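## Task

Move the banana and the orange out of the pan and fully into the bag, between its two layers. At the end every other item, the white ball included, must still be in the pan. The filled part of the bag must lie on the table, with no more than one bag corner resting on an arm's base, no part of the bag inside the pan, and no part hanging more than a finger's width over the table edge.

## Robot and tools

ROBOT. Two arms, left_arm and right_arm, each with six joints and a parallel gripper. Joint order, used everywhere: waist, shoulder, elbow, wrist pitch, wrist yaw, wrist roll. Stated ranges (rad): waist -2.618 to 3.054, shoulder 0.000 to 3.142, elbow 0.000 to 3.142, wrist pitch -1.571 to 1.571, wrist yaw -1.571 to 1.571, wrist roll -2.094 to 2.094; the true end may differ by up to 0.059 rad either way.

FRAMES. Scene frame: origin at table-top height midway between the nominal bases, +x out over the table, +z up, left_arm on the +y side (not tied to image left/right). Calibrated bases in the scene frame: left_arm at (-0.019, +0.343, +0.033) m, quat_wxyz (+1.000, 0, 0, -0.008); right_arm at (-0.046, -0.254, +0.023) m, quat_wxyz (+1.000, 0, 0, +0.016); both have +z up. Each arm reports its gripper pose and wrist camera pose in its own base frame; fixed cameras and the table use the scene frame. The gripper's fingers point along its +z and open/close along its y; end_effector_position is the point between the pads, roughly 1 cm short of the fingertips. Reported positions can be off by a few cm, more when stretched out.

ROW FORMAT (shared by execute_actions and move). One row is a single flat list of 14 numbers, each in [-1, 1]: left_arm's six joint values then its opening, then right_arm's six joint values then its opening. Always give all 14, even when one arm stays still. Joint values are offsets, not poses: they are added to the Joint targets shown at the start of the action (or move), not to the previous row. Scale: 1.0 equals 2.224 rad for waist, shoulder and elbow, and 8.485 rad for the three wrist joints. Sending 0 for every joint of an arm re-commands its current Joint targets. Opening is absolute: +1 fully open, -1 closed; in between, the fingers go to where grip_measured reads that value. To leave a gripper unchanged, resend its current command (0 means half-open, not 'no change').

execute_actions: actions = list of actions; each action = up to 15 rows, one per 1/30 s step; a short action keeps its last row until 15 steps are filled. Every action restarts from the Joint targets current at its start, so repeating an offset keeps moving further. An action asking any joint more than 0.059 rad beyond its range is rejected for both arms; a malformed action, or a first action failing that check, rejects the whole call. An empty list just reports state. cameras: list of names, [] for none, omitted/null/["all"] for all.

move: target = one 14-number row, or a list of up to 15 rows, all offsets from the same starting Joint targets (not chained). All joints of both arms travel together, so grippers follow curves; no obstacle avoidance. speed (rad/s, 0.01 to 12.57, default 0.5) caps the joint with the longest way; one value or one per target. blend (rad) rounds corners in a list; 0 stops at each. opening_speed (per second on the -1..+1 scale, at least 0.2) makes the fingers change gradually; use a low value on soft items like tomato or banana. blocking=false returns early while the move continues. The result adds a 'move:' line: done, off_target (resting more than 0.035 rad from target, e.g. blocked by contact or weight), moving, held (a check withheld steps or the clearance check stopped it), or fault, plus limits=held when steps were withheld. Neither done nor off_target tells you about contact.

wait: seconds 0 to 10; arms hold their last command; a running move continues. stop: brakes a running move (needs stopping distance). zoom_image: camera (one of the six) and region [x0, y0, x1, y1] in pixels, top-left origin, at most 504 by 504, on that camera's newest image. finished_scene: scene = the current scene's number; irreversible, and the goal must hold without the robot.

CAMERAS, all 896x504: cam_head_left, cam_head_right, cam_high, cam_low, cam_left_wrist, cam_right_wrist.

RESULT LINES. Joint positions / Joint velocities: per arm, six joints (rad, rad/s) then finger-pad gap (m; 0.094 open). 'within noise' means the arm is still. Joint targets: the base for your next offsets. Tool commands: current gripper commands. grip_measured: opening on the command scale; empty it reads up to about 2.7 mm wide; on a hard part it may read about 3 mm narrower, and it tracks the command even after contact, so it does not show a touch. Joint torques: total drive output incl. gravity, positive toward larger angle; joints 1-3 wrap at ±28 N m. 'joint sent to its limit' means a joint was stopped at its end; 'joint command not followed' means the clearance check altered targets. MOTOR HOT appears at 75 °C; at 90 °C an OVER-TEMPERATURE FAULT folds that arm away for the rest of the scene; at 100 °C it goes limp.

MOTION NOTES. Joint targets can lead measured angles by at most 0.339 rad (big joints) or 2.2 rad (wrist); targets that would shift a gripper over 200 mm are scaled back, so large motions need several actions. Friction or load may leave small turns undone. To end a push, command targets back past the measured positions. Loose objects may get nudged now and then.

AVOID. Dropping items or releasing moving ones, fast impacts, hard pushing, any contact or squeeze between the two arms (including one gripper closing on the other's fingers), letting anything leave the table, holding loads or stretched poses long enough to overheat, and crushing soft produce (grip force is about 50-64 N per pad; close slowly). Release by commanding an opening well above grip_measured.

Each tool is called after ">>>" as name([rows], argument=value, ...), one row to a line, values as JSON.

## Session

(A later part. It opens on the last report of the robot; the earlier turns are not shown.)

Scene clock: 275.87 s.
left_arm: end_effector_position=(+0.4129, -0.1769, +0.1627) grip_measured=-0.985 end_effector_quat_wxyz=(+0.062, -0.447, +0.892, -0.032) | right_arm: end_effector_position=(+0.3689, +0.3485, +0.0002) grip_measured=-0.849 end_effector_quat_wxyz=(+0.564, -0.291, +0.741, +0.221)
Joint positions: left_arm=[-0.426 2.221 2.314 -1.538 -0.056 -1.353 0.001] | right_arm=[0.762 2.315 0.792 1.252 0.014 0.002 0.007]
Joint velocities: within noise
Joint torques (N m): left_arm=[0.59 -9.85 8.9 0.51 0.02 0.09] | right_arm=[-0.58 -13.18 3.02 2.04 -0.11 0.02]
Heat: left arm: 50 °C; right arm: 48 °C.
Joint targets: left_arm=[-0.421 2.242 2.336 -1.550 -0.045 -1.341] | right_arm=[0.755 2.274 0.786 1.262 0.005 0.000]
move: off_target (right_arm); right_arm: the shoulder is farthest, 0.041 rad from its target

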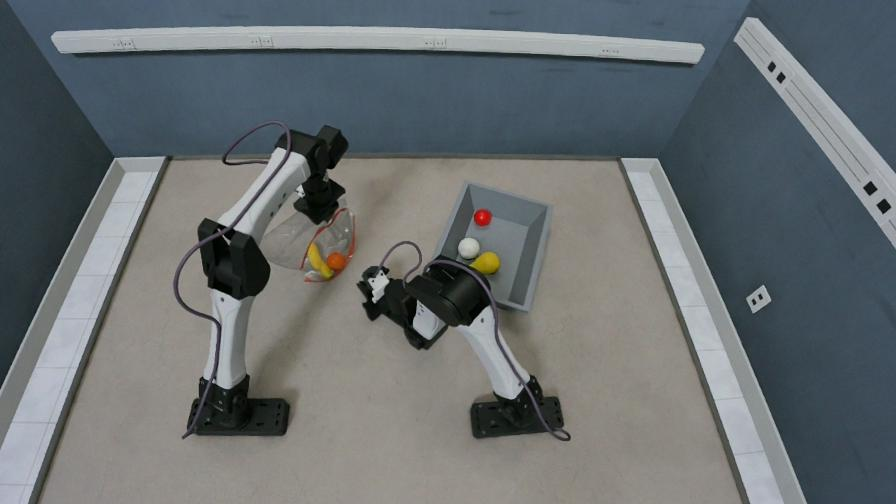

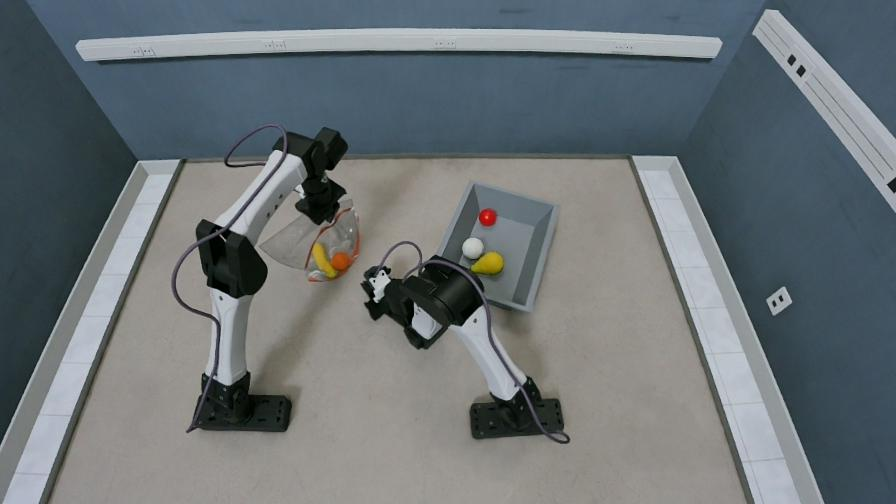

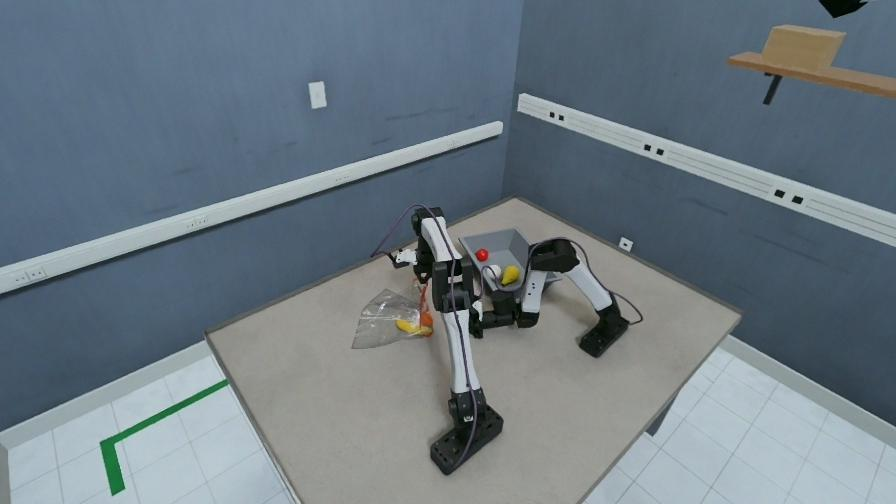

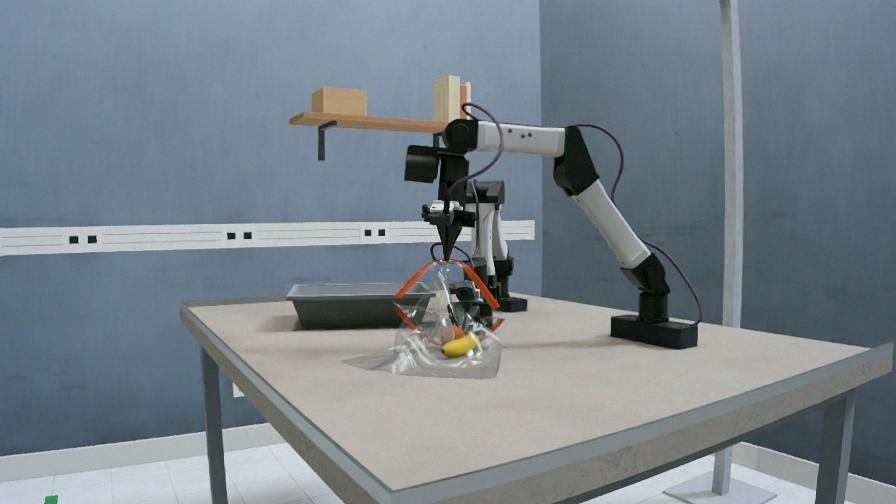

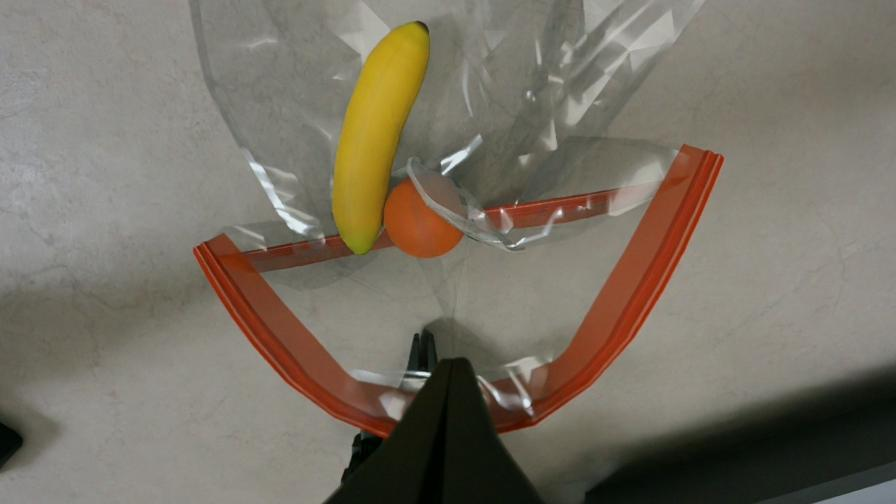

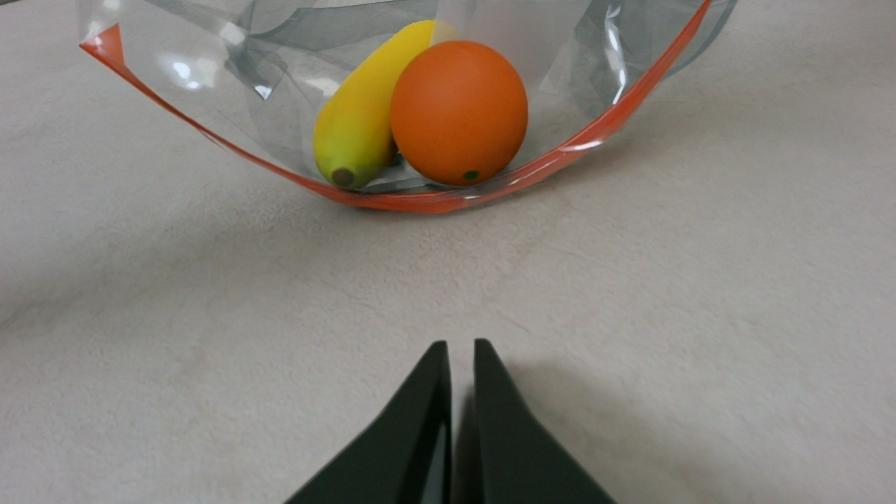

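>>> move([
  [0,0,0,0,0,0,-1,0,-0.06,0,0,0,0,-0.85],
  [0,0,0,0,0,0,-1,0.103,-0.0191,0.0515,-0.0272,0.0457,0,0.1],
], speed=0.3, cameras=["cam_right_wrist","cam_left_wrist","cam_low"])

Scene clock: 281.20 s.
left_arm: end_effector_position=(+0.4127, -0.1768, +0.1628) grip_measured=-0.985 end_effector_quat_wxyz=(+0.062, -0.447, +0.892, -0.031) | right_arm: end_effector_position=(+0.3404, +0.3935, +0.0279) grip_measured=+0.099 end_effector_quat_wxyz=(+0.582, -0.274, +0.753, +0.138)
Joint positions: left_arm=[-0.426 2.221 2.315 -1.539 -0.056 -1.352 0.001] | right_arm=[0.981 2.218 0.88 1.026 0.382 0.002 0.052]
Joint velocities: within noise
Joint torques (N m): left_arm=[0.64 -9.88 8.88 0.5 0.02 0.06] | right_arm=[0.35 -8.65 6.52 1.95 0.15 0.03]
Heat: left arm: 48 °C; right arm: 49 °C.
Joint targets: left_arm=[-0.421 2.242 2.336 -1.550 -0.045 -1.341] | right_arm=[0.985 2.231 0.901 1.031 0.393 0.000]
move: done
Images, in order (width x height): cam_low 896x504, cam_left_wrist 896x504, cam_right_wrist 896x504.

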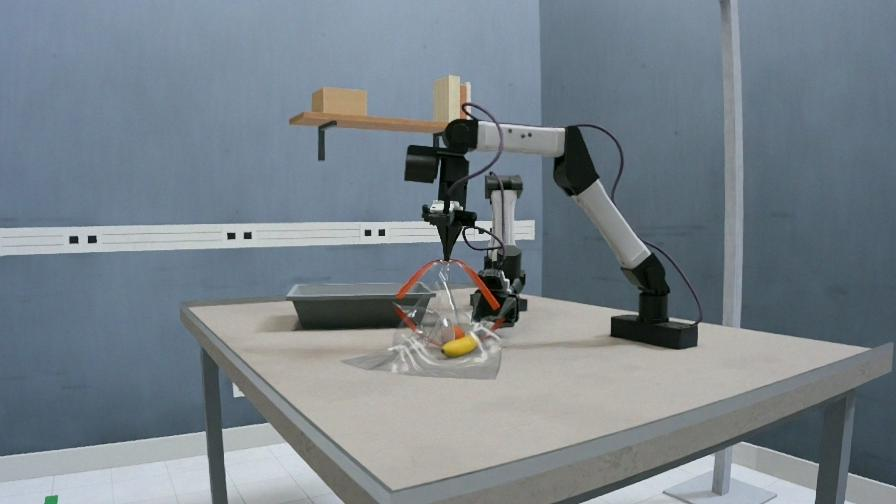

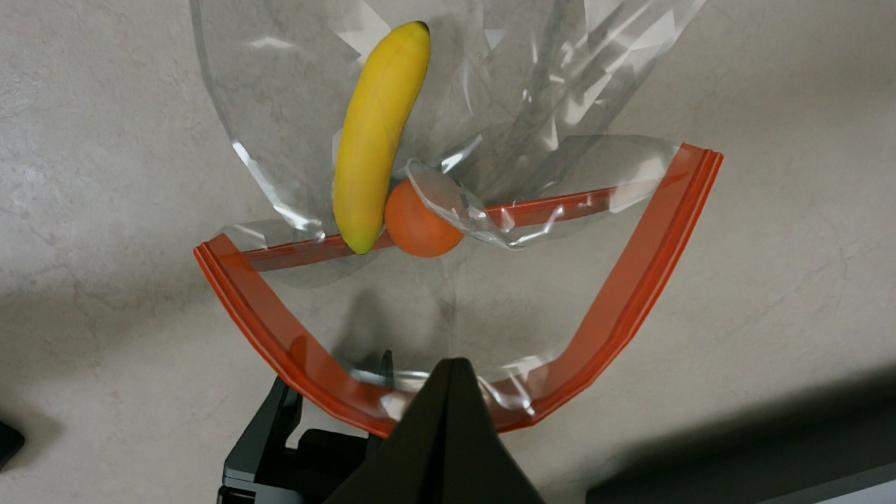

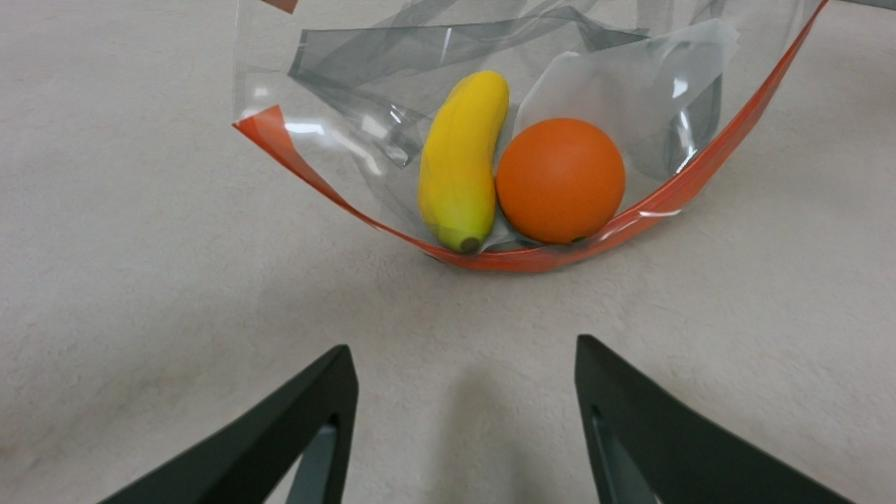

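>>> move(target=[0,0,0,0,0,0,-1,-0.0352,0.1053,0.1741,-0.0181,-0.0082,0,0.1], speed=0.2, cameras=["cam_right_wrist","cam_left_wrist"])

Scene clock: 284.10 s.
left_arm: end_effector_position=(+0.4127, -0.1768, +0.1628) grip_measured=-0.985 end_effector_quat_wxyz=(+0.062, -0.447, +0.892, -0.031) | right_arm: end_effector_position=(+0.4087, +0.4380, +0.0057) grip_measured=+0.099 end_effector_quat_wxyz=(+0.581, -0.263, +0.758, +0.138)
Joint positions: left_arm=[-0.426 2.221 2.315 -1.539 -0.056 -1.352 0.001] | right_arm=[0.914 2.45 1.265 0.877 0.332 0.002 0.052]
Joint velocities: within noise
Joint torques (N m): left_arm=[0.59 -9.87 8.91 0.51 0.02 0.07] | right_arm=[-0.69 -10.7 7.53 1.91 -0.06 0.03]
Heat: left arm: 47 °C; right arm: 48 °C.
Joint targets: left_arm=[-0.421 2.242 2.336 -1.550 -0.045 -1.341] | right_arm=[0.906 2.466 1.288 0.878 0.323 0.000]
move: done
Images, in order (width x height): cam_left_wrist 896x504, cam_right_wrist 896x504.

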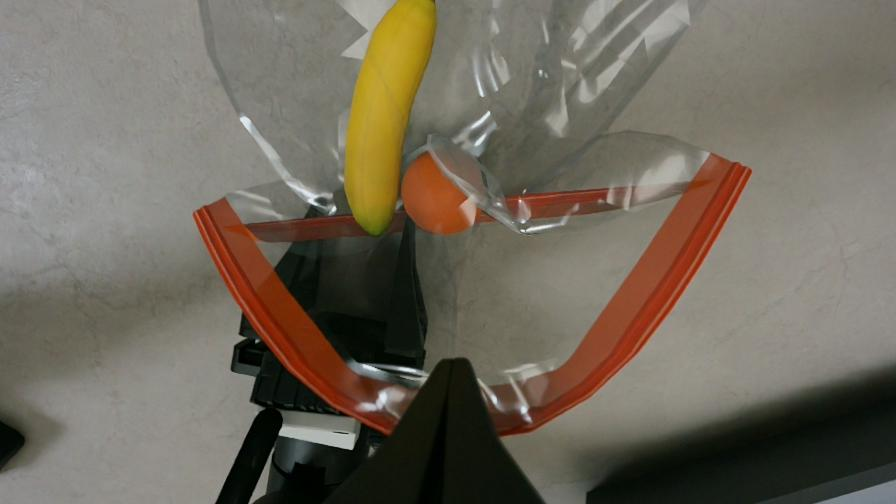

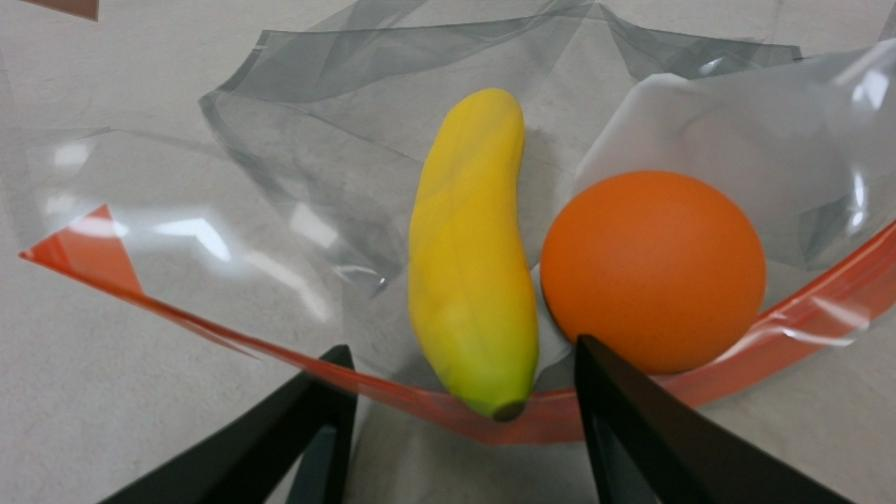

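>>> move([
  [0,0,0,0,0,0,-1,0,0.0064,0.0454,-0.0102,0,0,0.1],
  [0,0,0,0,0,0,-1,0,-0.079,0.0324,-0.0248,0,0,0.1],
], speed=0.12, cameras=["cam_right_wrist","cam_left_wrist","cam_low"])

>>> zoom_image(camera="cam_low", region=[340, 220, 560, 390])

Scene clock: 288.07 s.
left_arm: end_effector_position=(+0.4127, -0.1768, +0.1628) grip_measured=-0.985 end_effector_quat_wxyz=(+0.062, -0.447, +0.892, -0.031) | right_arm: end_effector_position=(+0.4202, +0.4534, +0.0587) grip_measured=+0.099 end_effector_quat_wxyz=(+0.578, -0.265, +0.760, +0.136)
Joint positions: left_arm=[-0.426 2.221 2.315 -1.539 -0.056 -1.352 0.001] | right_arm=[0.914 2.344 1.365 0.662 0.331 0.002 0.052]
Joint velocities: within noise
Joint torques (N m): left_arm=[0.61 -9.85 8.94 0.51 0.01 0.07] | right_arm=[-0.66 -17.03 5.72 1.9 -0.04 0.02]
Heat: left arm: 46 °C; right arm: 50 °C.
Joint targets: left_arm=[-0.421 2.242 2.336 -1.550 -0.045 -1.341] | right_arm=[0.906 2.290 1.360 0.667 0.323 0.000]
move: off_target (right_arm); right_arm: the shoulder is farthest, 0.054 rad from its target
Images, in order (width x height): cam_low 896x504, cam_left_wrist 896x504, cam_right_wrist 896x504.

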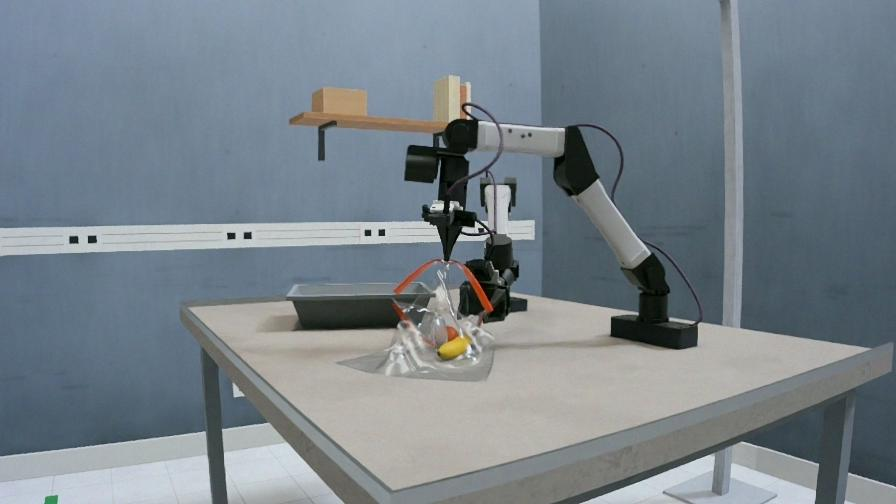

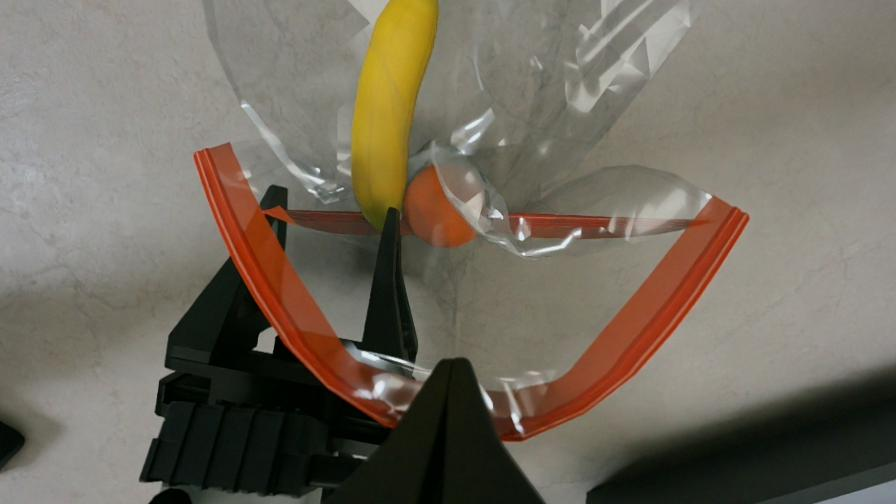

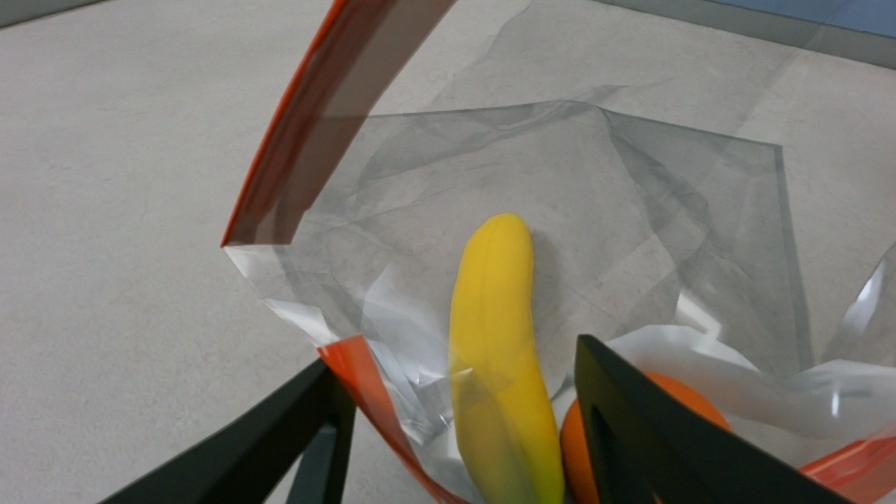

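Scaled by 2.291 from the camera's 896x504 image, which has a finer 1280x720 frame.

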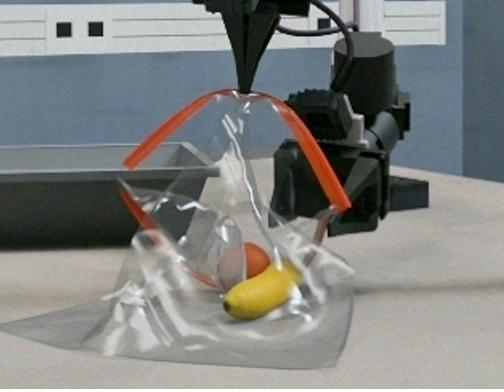

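>>> move(target=[0,0,0,0,0,0,-1,0,0,0,0,0,0,-0.98], opening_speed=0.5, cameras=["cam_right_wrist","cam_left_wrist","cam_low"])

>>> zoom_image(camera="cam_low", region=[340, 220, 560, 390])

Scene clock: 290.73 s.
left_arm: end_effector_position=(+0.4127, -0.1768, +0.1628) grip_measured=-0.985 end_effector_quat_wxyz=(+0.062, -0.447, +0.892, -0.031) | right_arm: end_effector_position=(+0.4201, +0.4534, +0.0586) grip_measured=-0.972 end_effector_quat_wxyz=(+0.578, -0.265, +0.760, +0.136)
Joint positions: left_arm=[-0.426 2.221 2.315 -1.539 -0.056 -1.352 0.001] | right_arm=[0.914 2.344 1.365 0.662 0.33 0.002 0.001]
Joint velocities: within noise
Joint torques (N m): left_arm=[0.59 -9.89 8.87 0.51 0.02 0.06] | right_arm=[-0.69 -17.02 5.75 1.95 -0.04 0.02]
Heat: left arm: 46 °C; right arm: 52 °C.
Joint targets: left_arm=[-0.421 2.242 2.336 -1.550 -0.045 -1.341] | right_arm=[0.906 2.290 1.360 0.667 0.323 0.000]
move: off_target (right_arm); right_arm: the shoulder is farthest, 0.054 rad from its target
Images, in order (width x height): cam_low 896x504, cam_left_wrist 896x504, cam_right_wrist 896x504.

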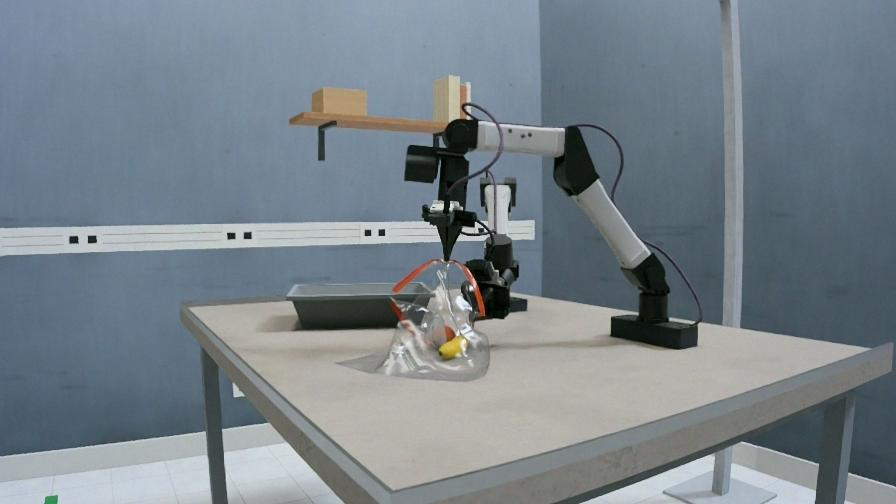

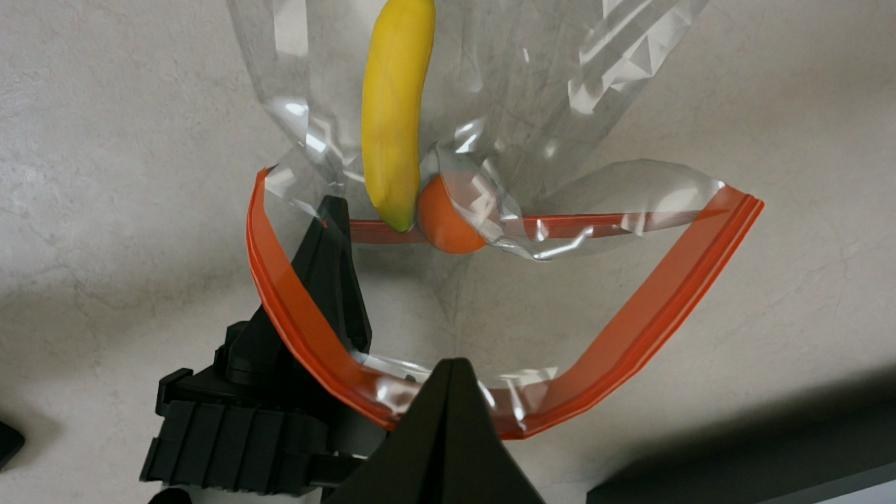

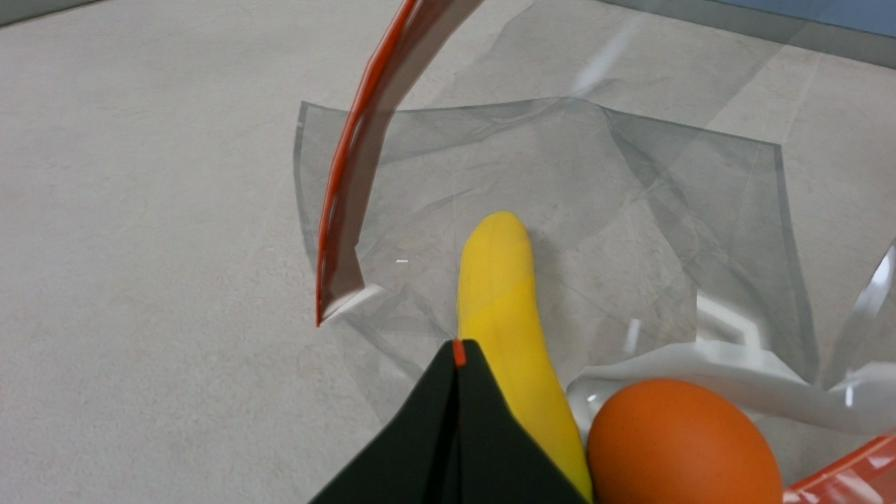

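Scaled by 2.291 from the camera's 896x504 image, which has a finer 1280x720 frame.

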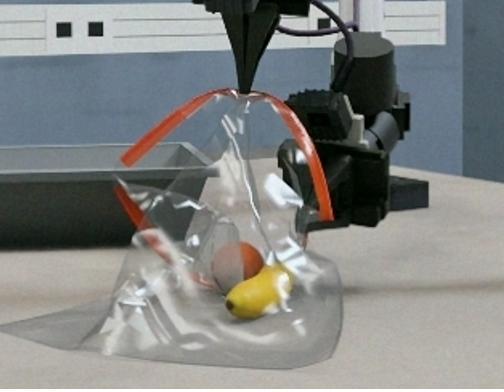

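>>> move(target=[0,0,0,0,0,0,-1,-0.01,-0.0815,-0.0174,-0.0168,0,0,-0.98], speed=0.15, cameras=["cam_right_wrist","cam_left_wrist","cam_low"])

>>> zoom_image(camera="cam_low", region=[340, 220, 560, 390])

Scene clock: 292.90 s.
left_arm: end_effector_position=(+0.4127, -0.1768, +0.1628) grip_measured=-0.985 end_effector_quat_wxyz=(+0.062, -0.447, +0.892, -0.031) | right_arm: end_effector_position=(+0.4203, +0.4322, +0.1158) grip_measured=-0.972 end_effector_quat_wxyz=(+0.577, -0.258, +0.764, +0.129)
Joint positions: left_arm=[-0.426 2.221 2.315 -1.539 -0.056 -1.352 0.001] | right_arm=[0.892 2.162 1.325 0.514 0.329 0.002 0.001]
Joint velocities: within noise
Joint torques (N m): left_arm=[0.59 -9.85 8.9 0.51 0.02 0.07] | right_arm=[-0.72 -16.23 6.34 2.03 -0.02 0.02]
Heat: left arm: 46 °C; right arm: 53 °C.
Joint targets: left_arm=[-0.421 2.242 2.336 -1.550 -0.045 -1.341] | right_arm=[0.884 2.108 1.322 0.525 0.323 0.000]
move: off_target (right_arm); right_arm: the shoulder is farthest, 0.054 rad from its target
Images, in order (width x height): cam_low 896x504, cam_left_wrist 896x504, cam_right_wrist 896x504.

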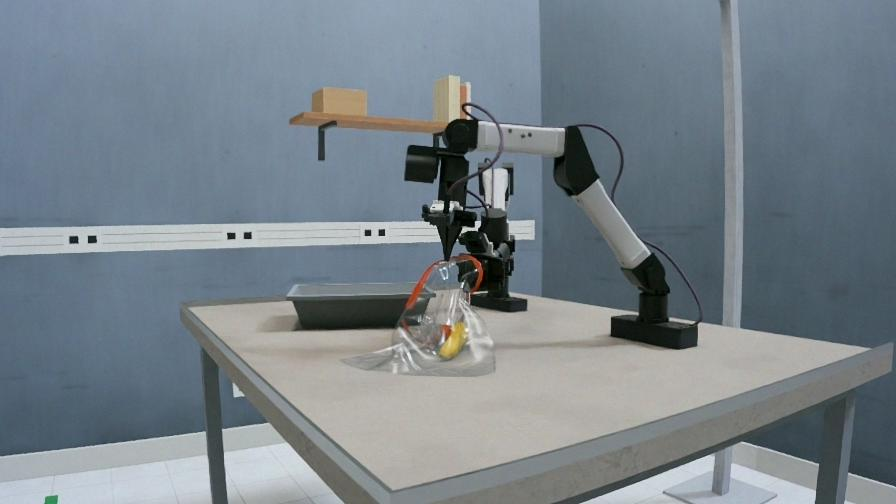

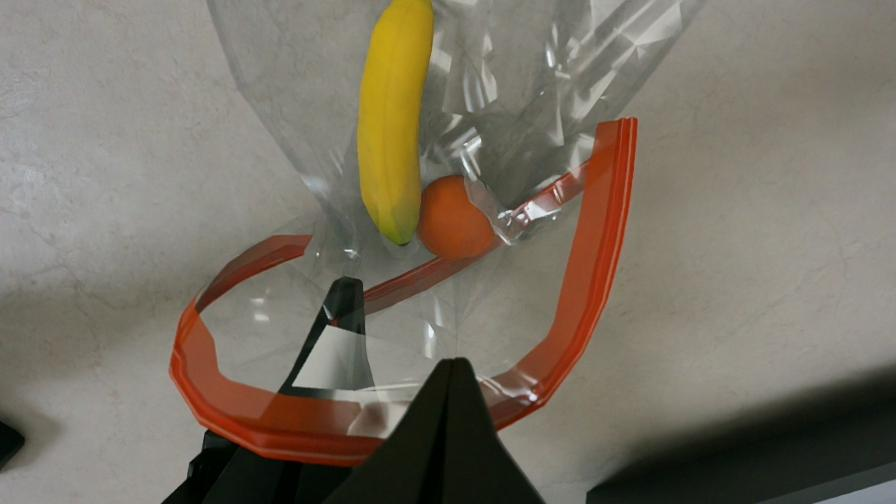

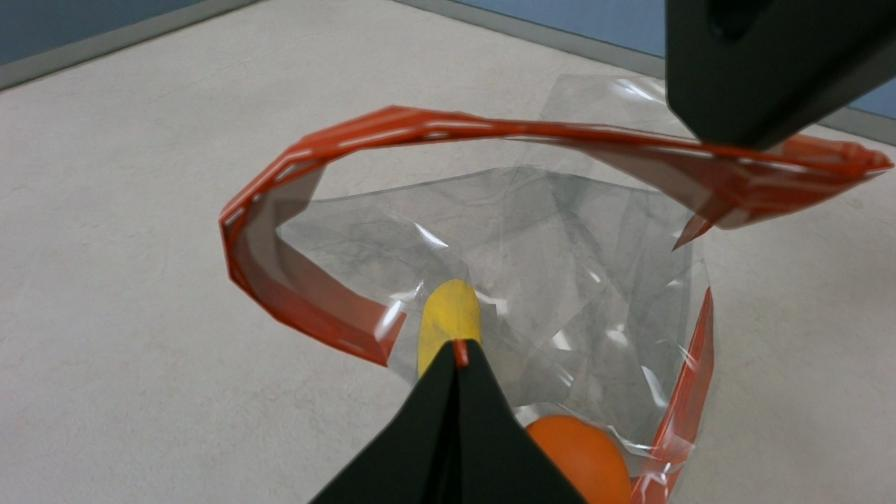

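Scaled by 2.291 from the camera's 896x504 image, which has a finer 1280x720 frame.

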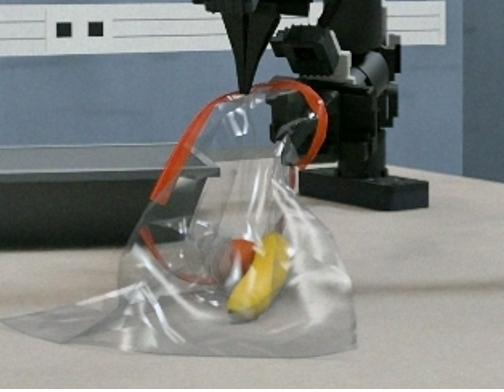

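>>> move(target=[0,0,0,0,0,0,-1,0,-0.0135,-0.113,0.0251,-0.0023,0,-0.98], speed=0.15, cameras=["cam_right_wrist","cam_left_wrist","cam_low"])

>>> zoom_image(camera="cam_low", region=[340, 220, 560, 390])

Scene clock: 296.03 s.
left_arm: end_effector_position=(+0.4127, -0.1768, +0.1628) grip_measured=-0.985 end_effector_quat_wxyz=(+0.062, -0.447, +0.892, -0.031) | right_arm: end_effector_position=(+0.3905, +0.4000, +0.0731) grip_measured=-0.972 end_effector_quat_wxyz=(+0.568, -0.267, +0.767, +0.132)
Joint positions: left_arm=[-0.426 2.221 2.315 -1.539 -0.056 -1.352 0.001] | right_arm=[0.892 2.131 1.073 0.715 0.311 0.002 0.001]
Joint velocities: within noise
Joint torques (N m): left_arm=[0.61 -9.85 8.85 0.52 0.02 0.07] | right_arm=[-0.72 -15.1 5.59 2.1 -0.05 0.02]
Heat: left arm: 45 °C; right arm: 54 °C.
Joint targets: left_arm=[-0.421 2.242 2.336 -1.550 -0.045 -1.341] | right_arm=[0.884 2.078 1.070 0.738 0.303 0.000]
move: off_target (right_arm); right_arm: the shoulder is farthest, 0.053 rad from its target
Images, in order (width x height): cam_low 896x504, cam_left_wrist 896x504, cam_right_wrist 896x504.

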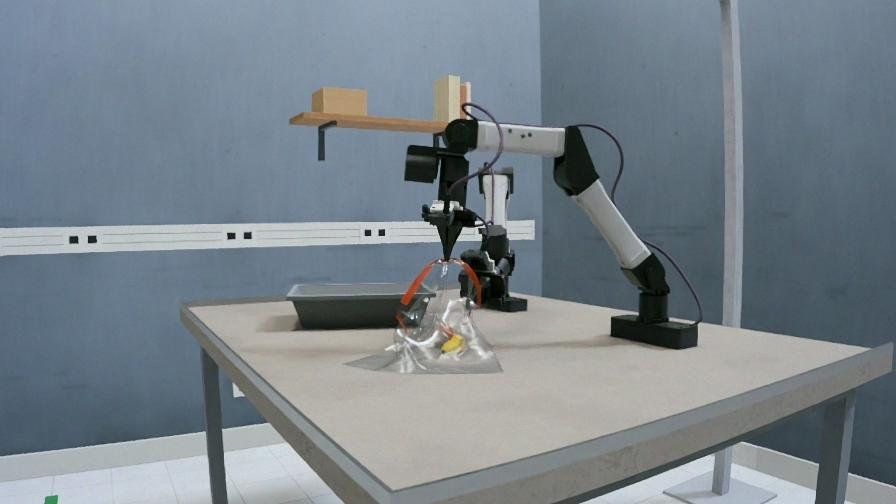

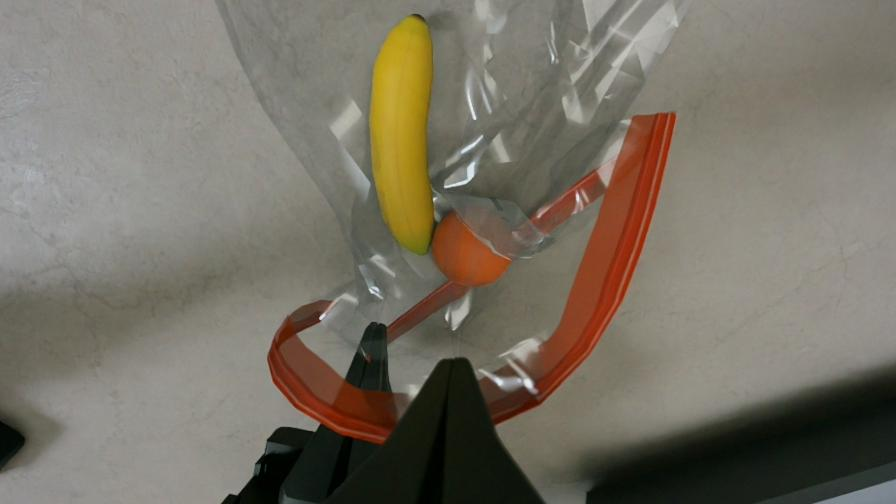

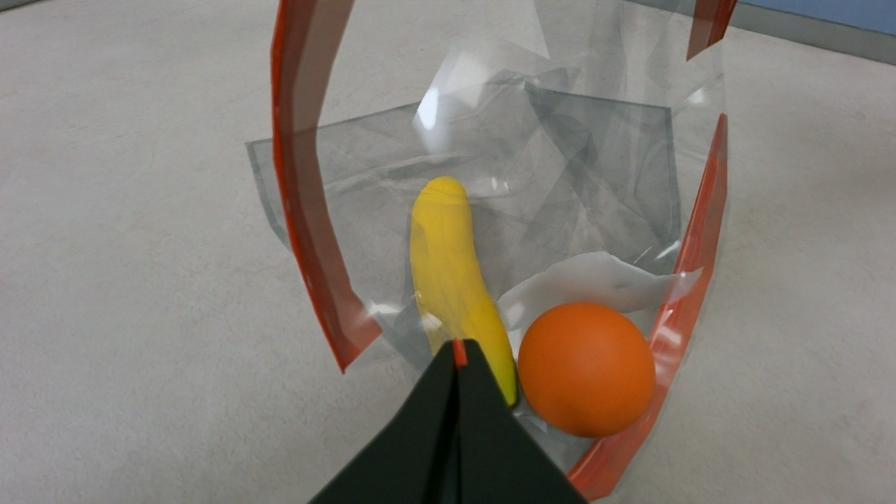

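Scaled by 2.291 from the camera's 896x504 image, which has a finer 1280x720 frame.

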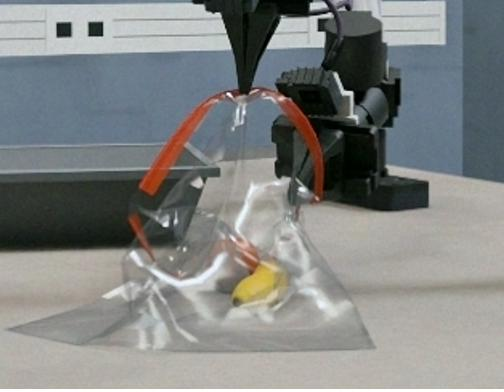

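>>> move(target=[0,0,0,0,0,0,-1,-0.0254,0.0846,-0.1018,0.0453,-0.0067,0,-0.98], speed=0.15, cameras=["cam_right_wrist","cam_left_wrist","cam_low","cam_head_right"])

>>> zoom_image(camera="cam_low", region=[340, 220, 560, 390])

Scene clock: 309.23 s.
left_arm: end_effector_position=(+0.4084, -0.1791, +0.1579) grip_measured=-0.985 end_effector_quat_wxyz=(+0.045, -0.447, +0.893, -0.029) | right_arm: end_effector_position=(+0.3776, +0.3538, +0.0163) grip_measured=-0.972 end_effector_quat_wxyz=(+0.582, -0.253, +0.759, +0.148)
Joint positions: left_arm=[-0.426 2.231 2.316 -1.554 -0.034 -1.352 0.001] | right_arm=[0.837 2.256 0.846 1.118 0.255 0.002 0.001]
Joint velocities: within noise
Joint torques (N m): left_arm=[0.59 -10.74 8.75 0.63 -0.18 0.06] | right_arm=[-0.87 -8.79 4.07 1.93 -0.06 0.03]
Heat: left arm: 44 °C; right arm: 57 °C.
Joint targets: left_arm=[-0.421 2.242 2.336 -1.550 -0.045 -1.341] | right_arm=[0.827 2.267 0.844 1.122 0.247 0.000]
move: done
Images, in order (width x height): cam_head_right 896x504, cam_low 896x504, cam_left_wrist 896x504, cam_right_wrist 896x504.

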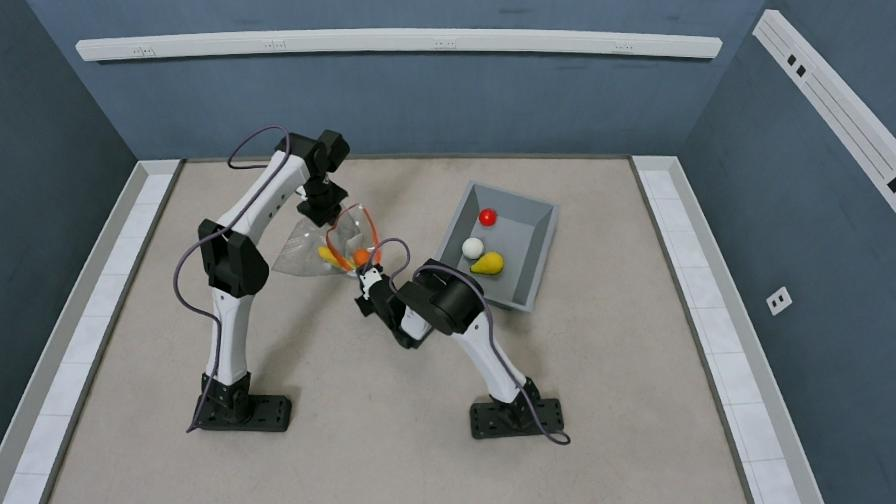

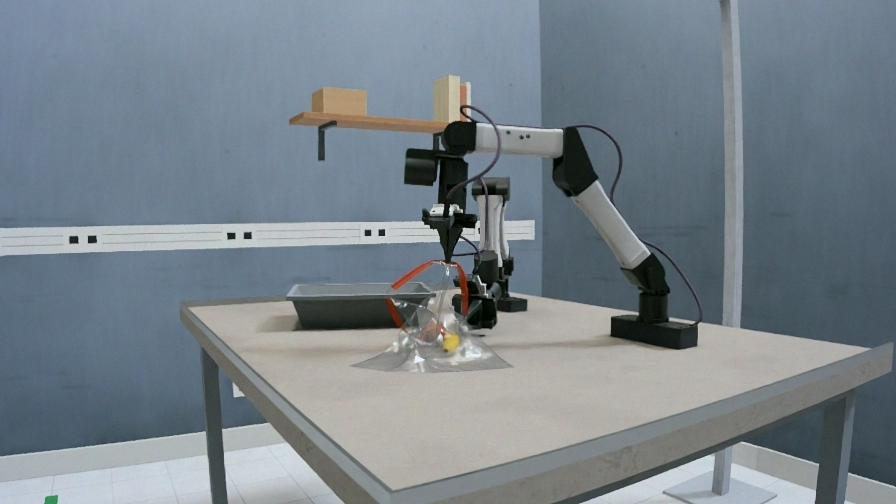

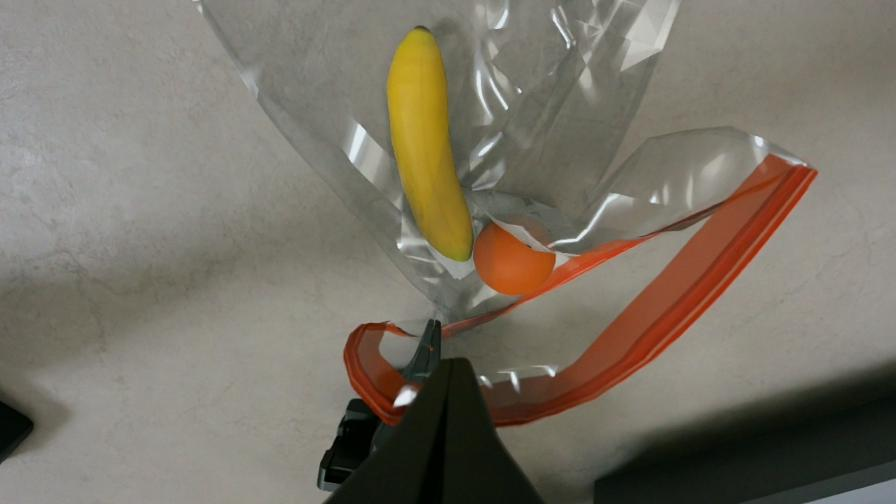

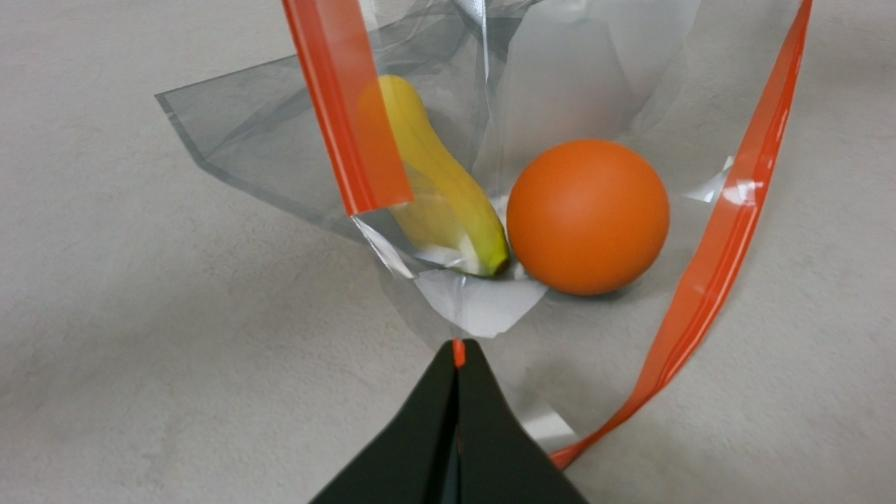

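Scaled by 2.291 from the camera's 896x504 image, which has a finer 1280x720 frame.

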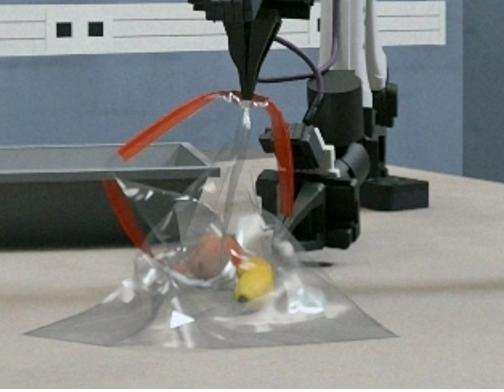

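>>> move(target=[0,-0.0503,-0.1786,0.0336,0,0,-1,0,0.0108,0,0,0,0,-0.98], speed=0.2, cameras=["cam_right_wrist","cam_left_wrist","cam_low"])

>>> zoom_image(camera="cam_low", region=[340, 220, 560, 390])

Scene clock: 312.33 s.
left_arm: end_effector_position=(+0.4029, -0.1765, +0.0917) grip_measured=-0.985 end_effector_quat_wxyz=(+0.037, -0.447, +0.894, -0.019) | right_arm: end_effector_position=(+0.3761, +0.3530, +0.0078) grip_measured=-0.972 end_effector_quat_wxyz=(+0.575, -0.257, +0.763, +0.146)
Joint positions: left_arm=[-0.426 2.169 1.949 -1.274 -0.034 -1.352 0.001] | right_arm=[0.837 2.273 0.846 1.118 0.252 0.002 0.001]
Joint velocities: within noise
Joint torques (N m): left_arm=[0.61 -14.43 6.09 0.63 -0.18 0.06] | right_arm=[-0.87 -8.25 3.86 1.95 -0.03 0.01]
Heat: left arm: 46 °C; right arm: 56 °C.
Joint targets: left_arm=[-0.421 2.130 1.939 -1.265 -0.045 -1.341] | right_arm=[0.827 2.291 0.844 1.122 0.246 0.000]
move: off_target (left_arm); left_arm: the shoulder is farthest, 0.039 rad from its target
Images, in order (width x height): cam_low 896x504, cam_left_wrist 896x504, cam_right_wrist 896x504.

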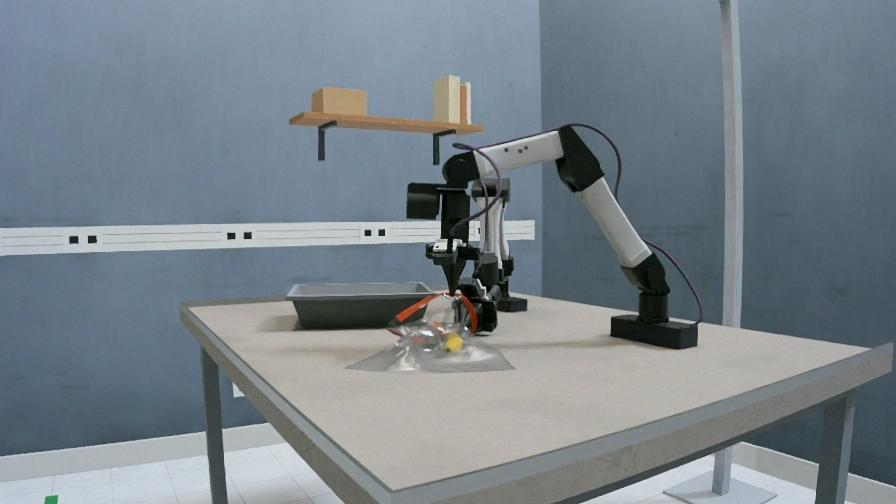

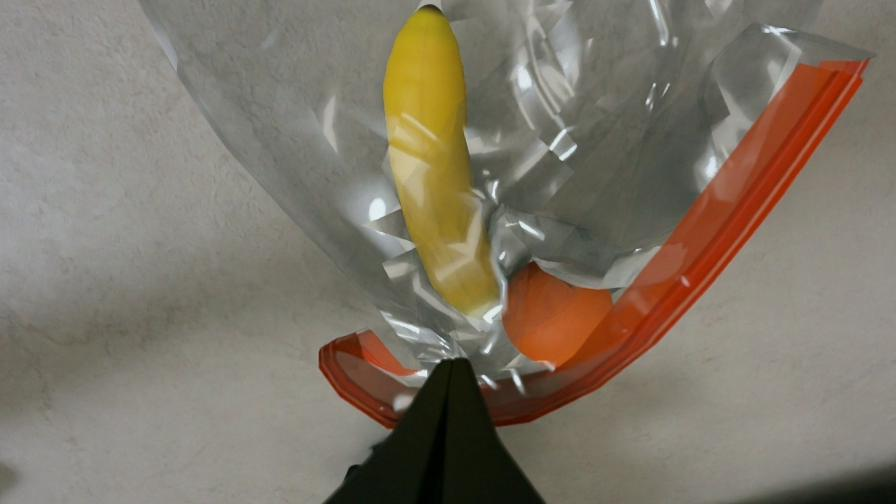

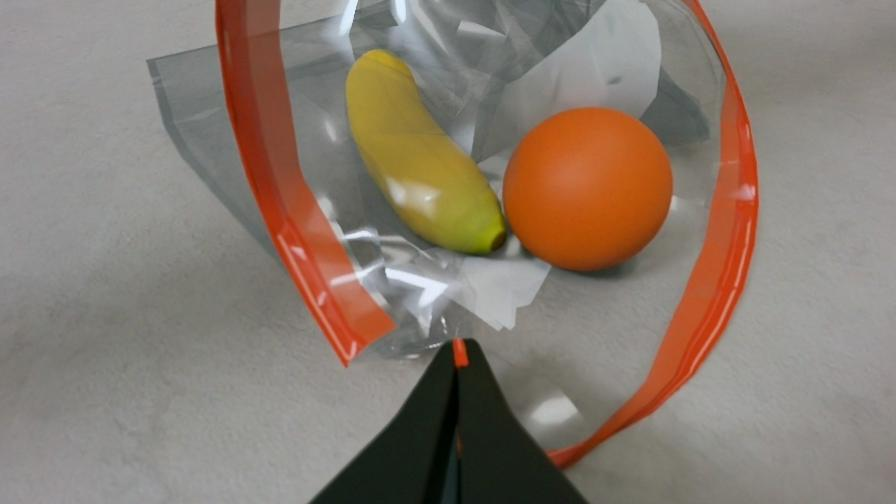

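Scaled by 2.291 from the camera's 896x504 image, which has a finer 1280x720 frame.

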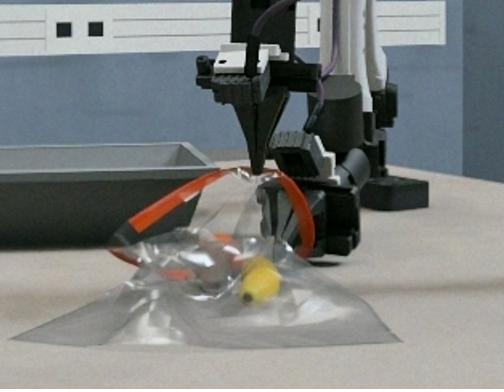

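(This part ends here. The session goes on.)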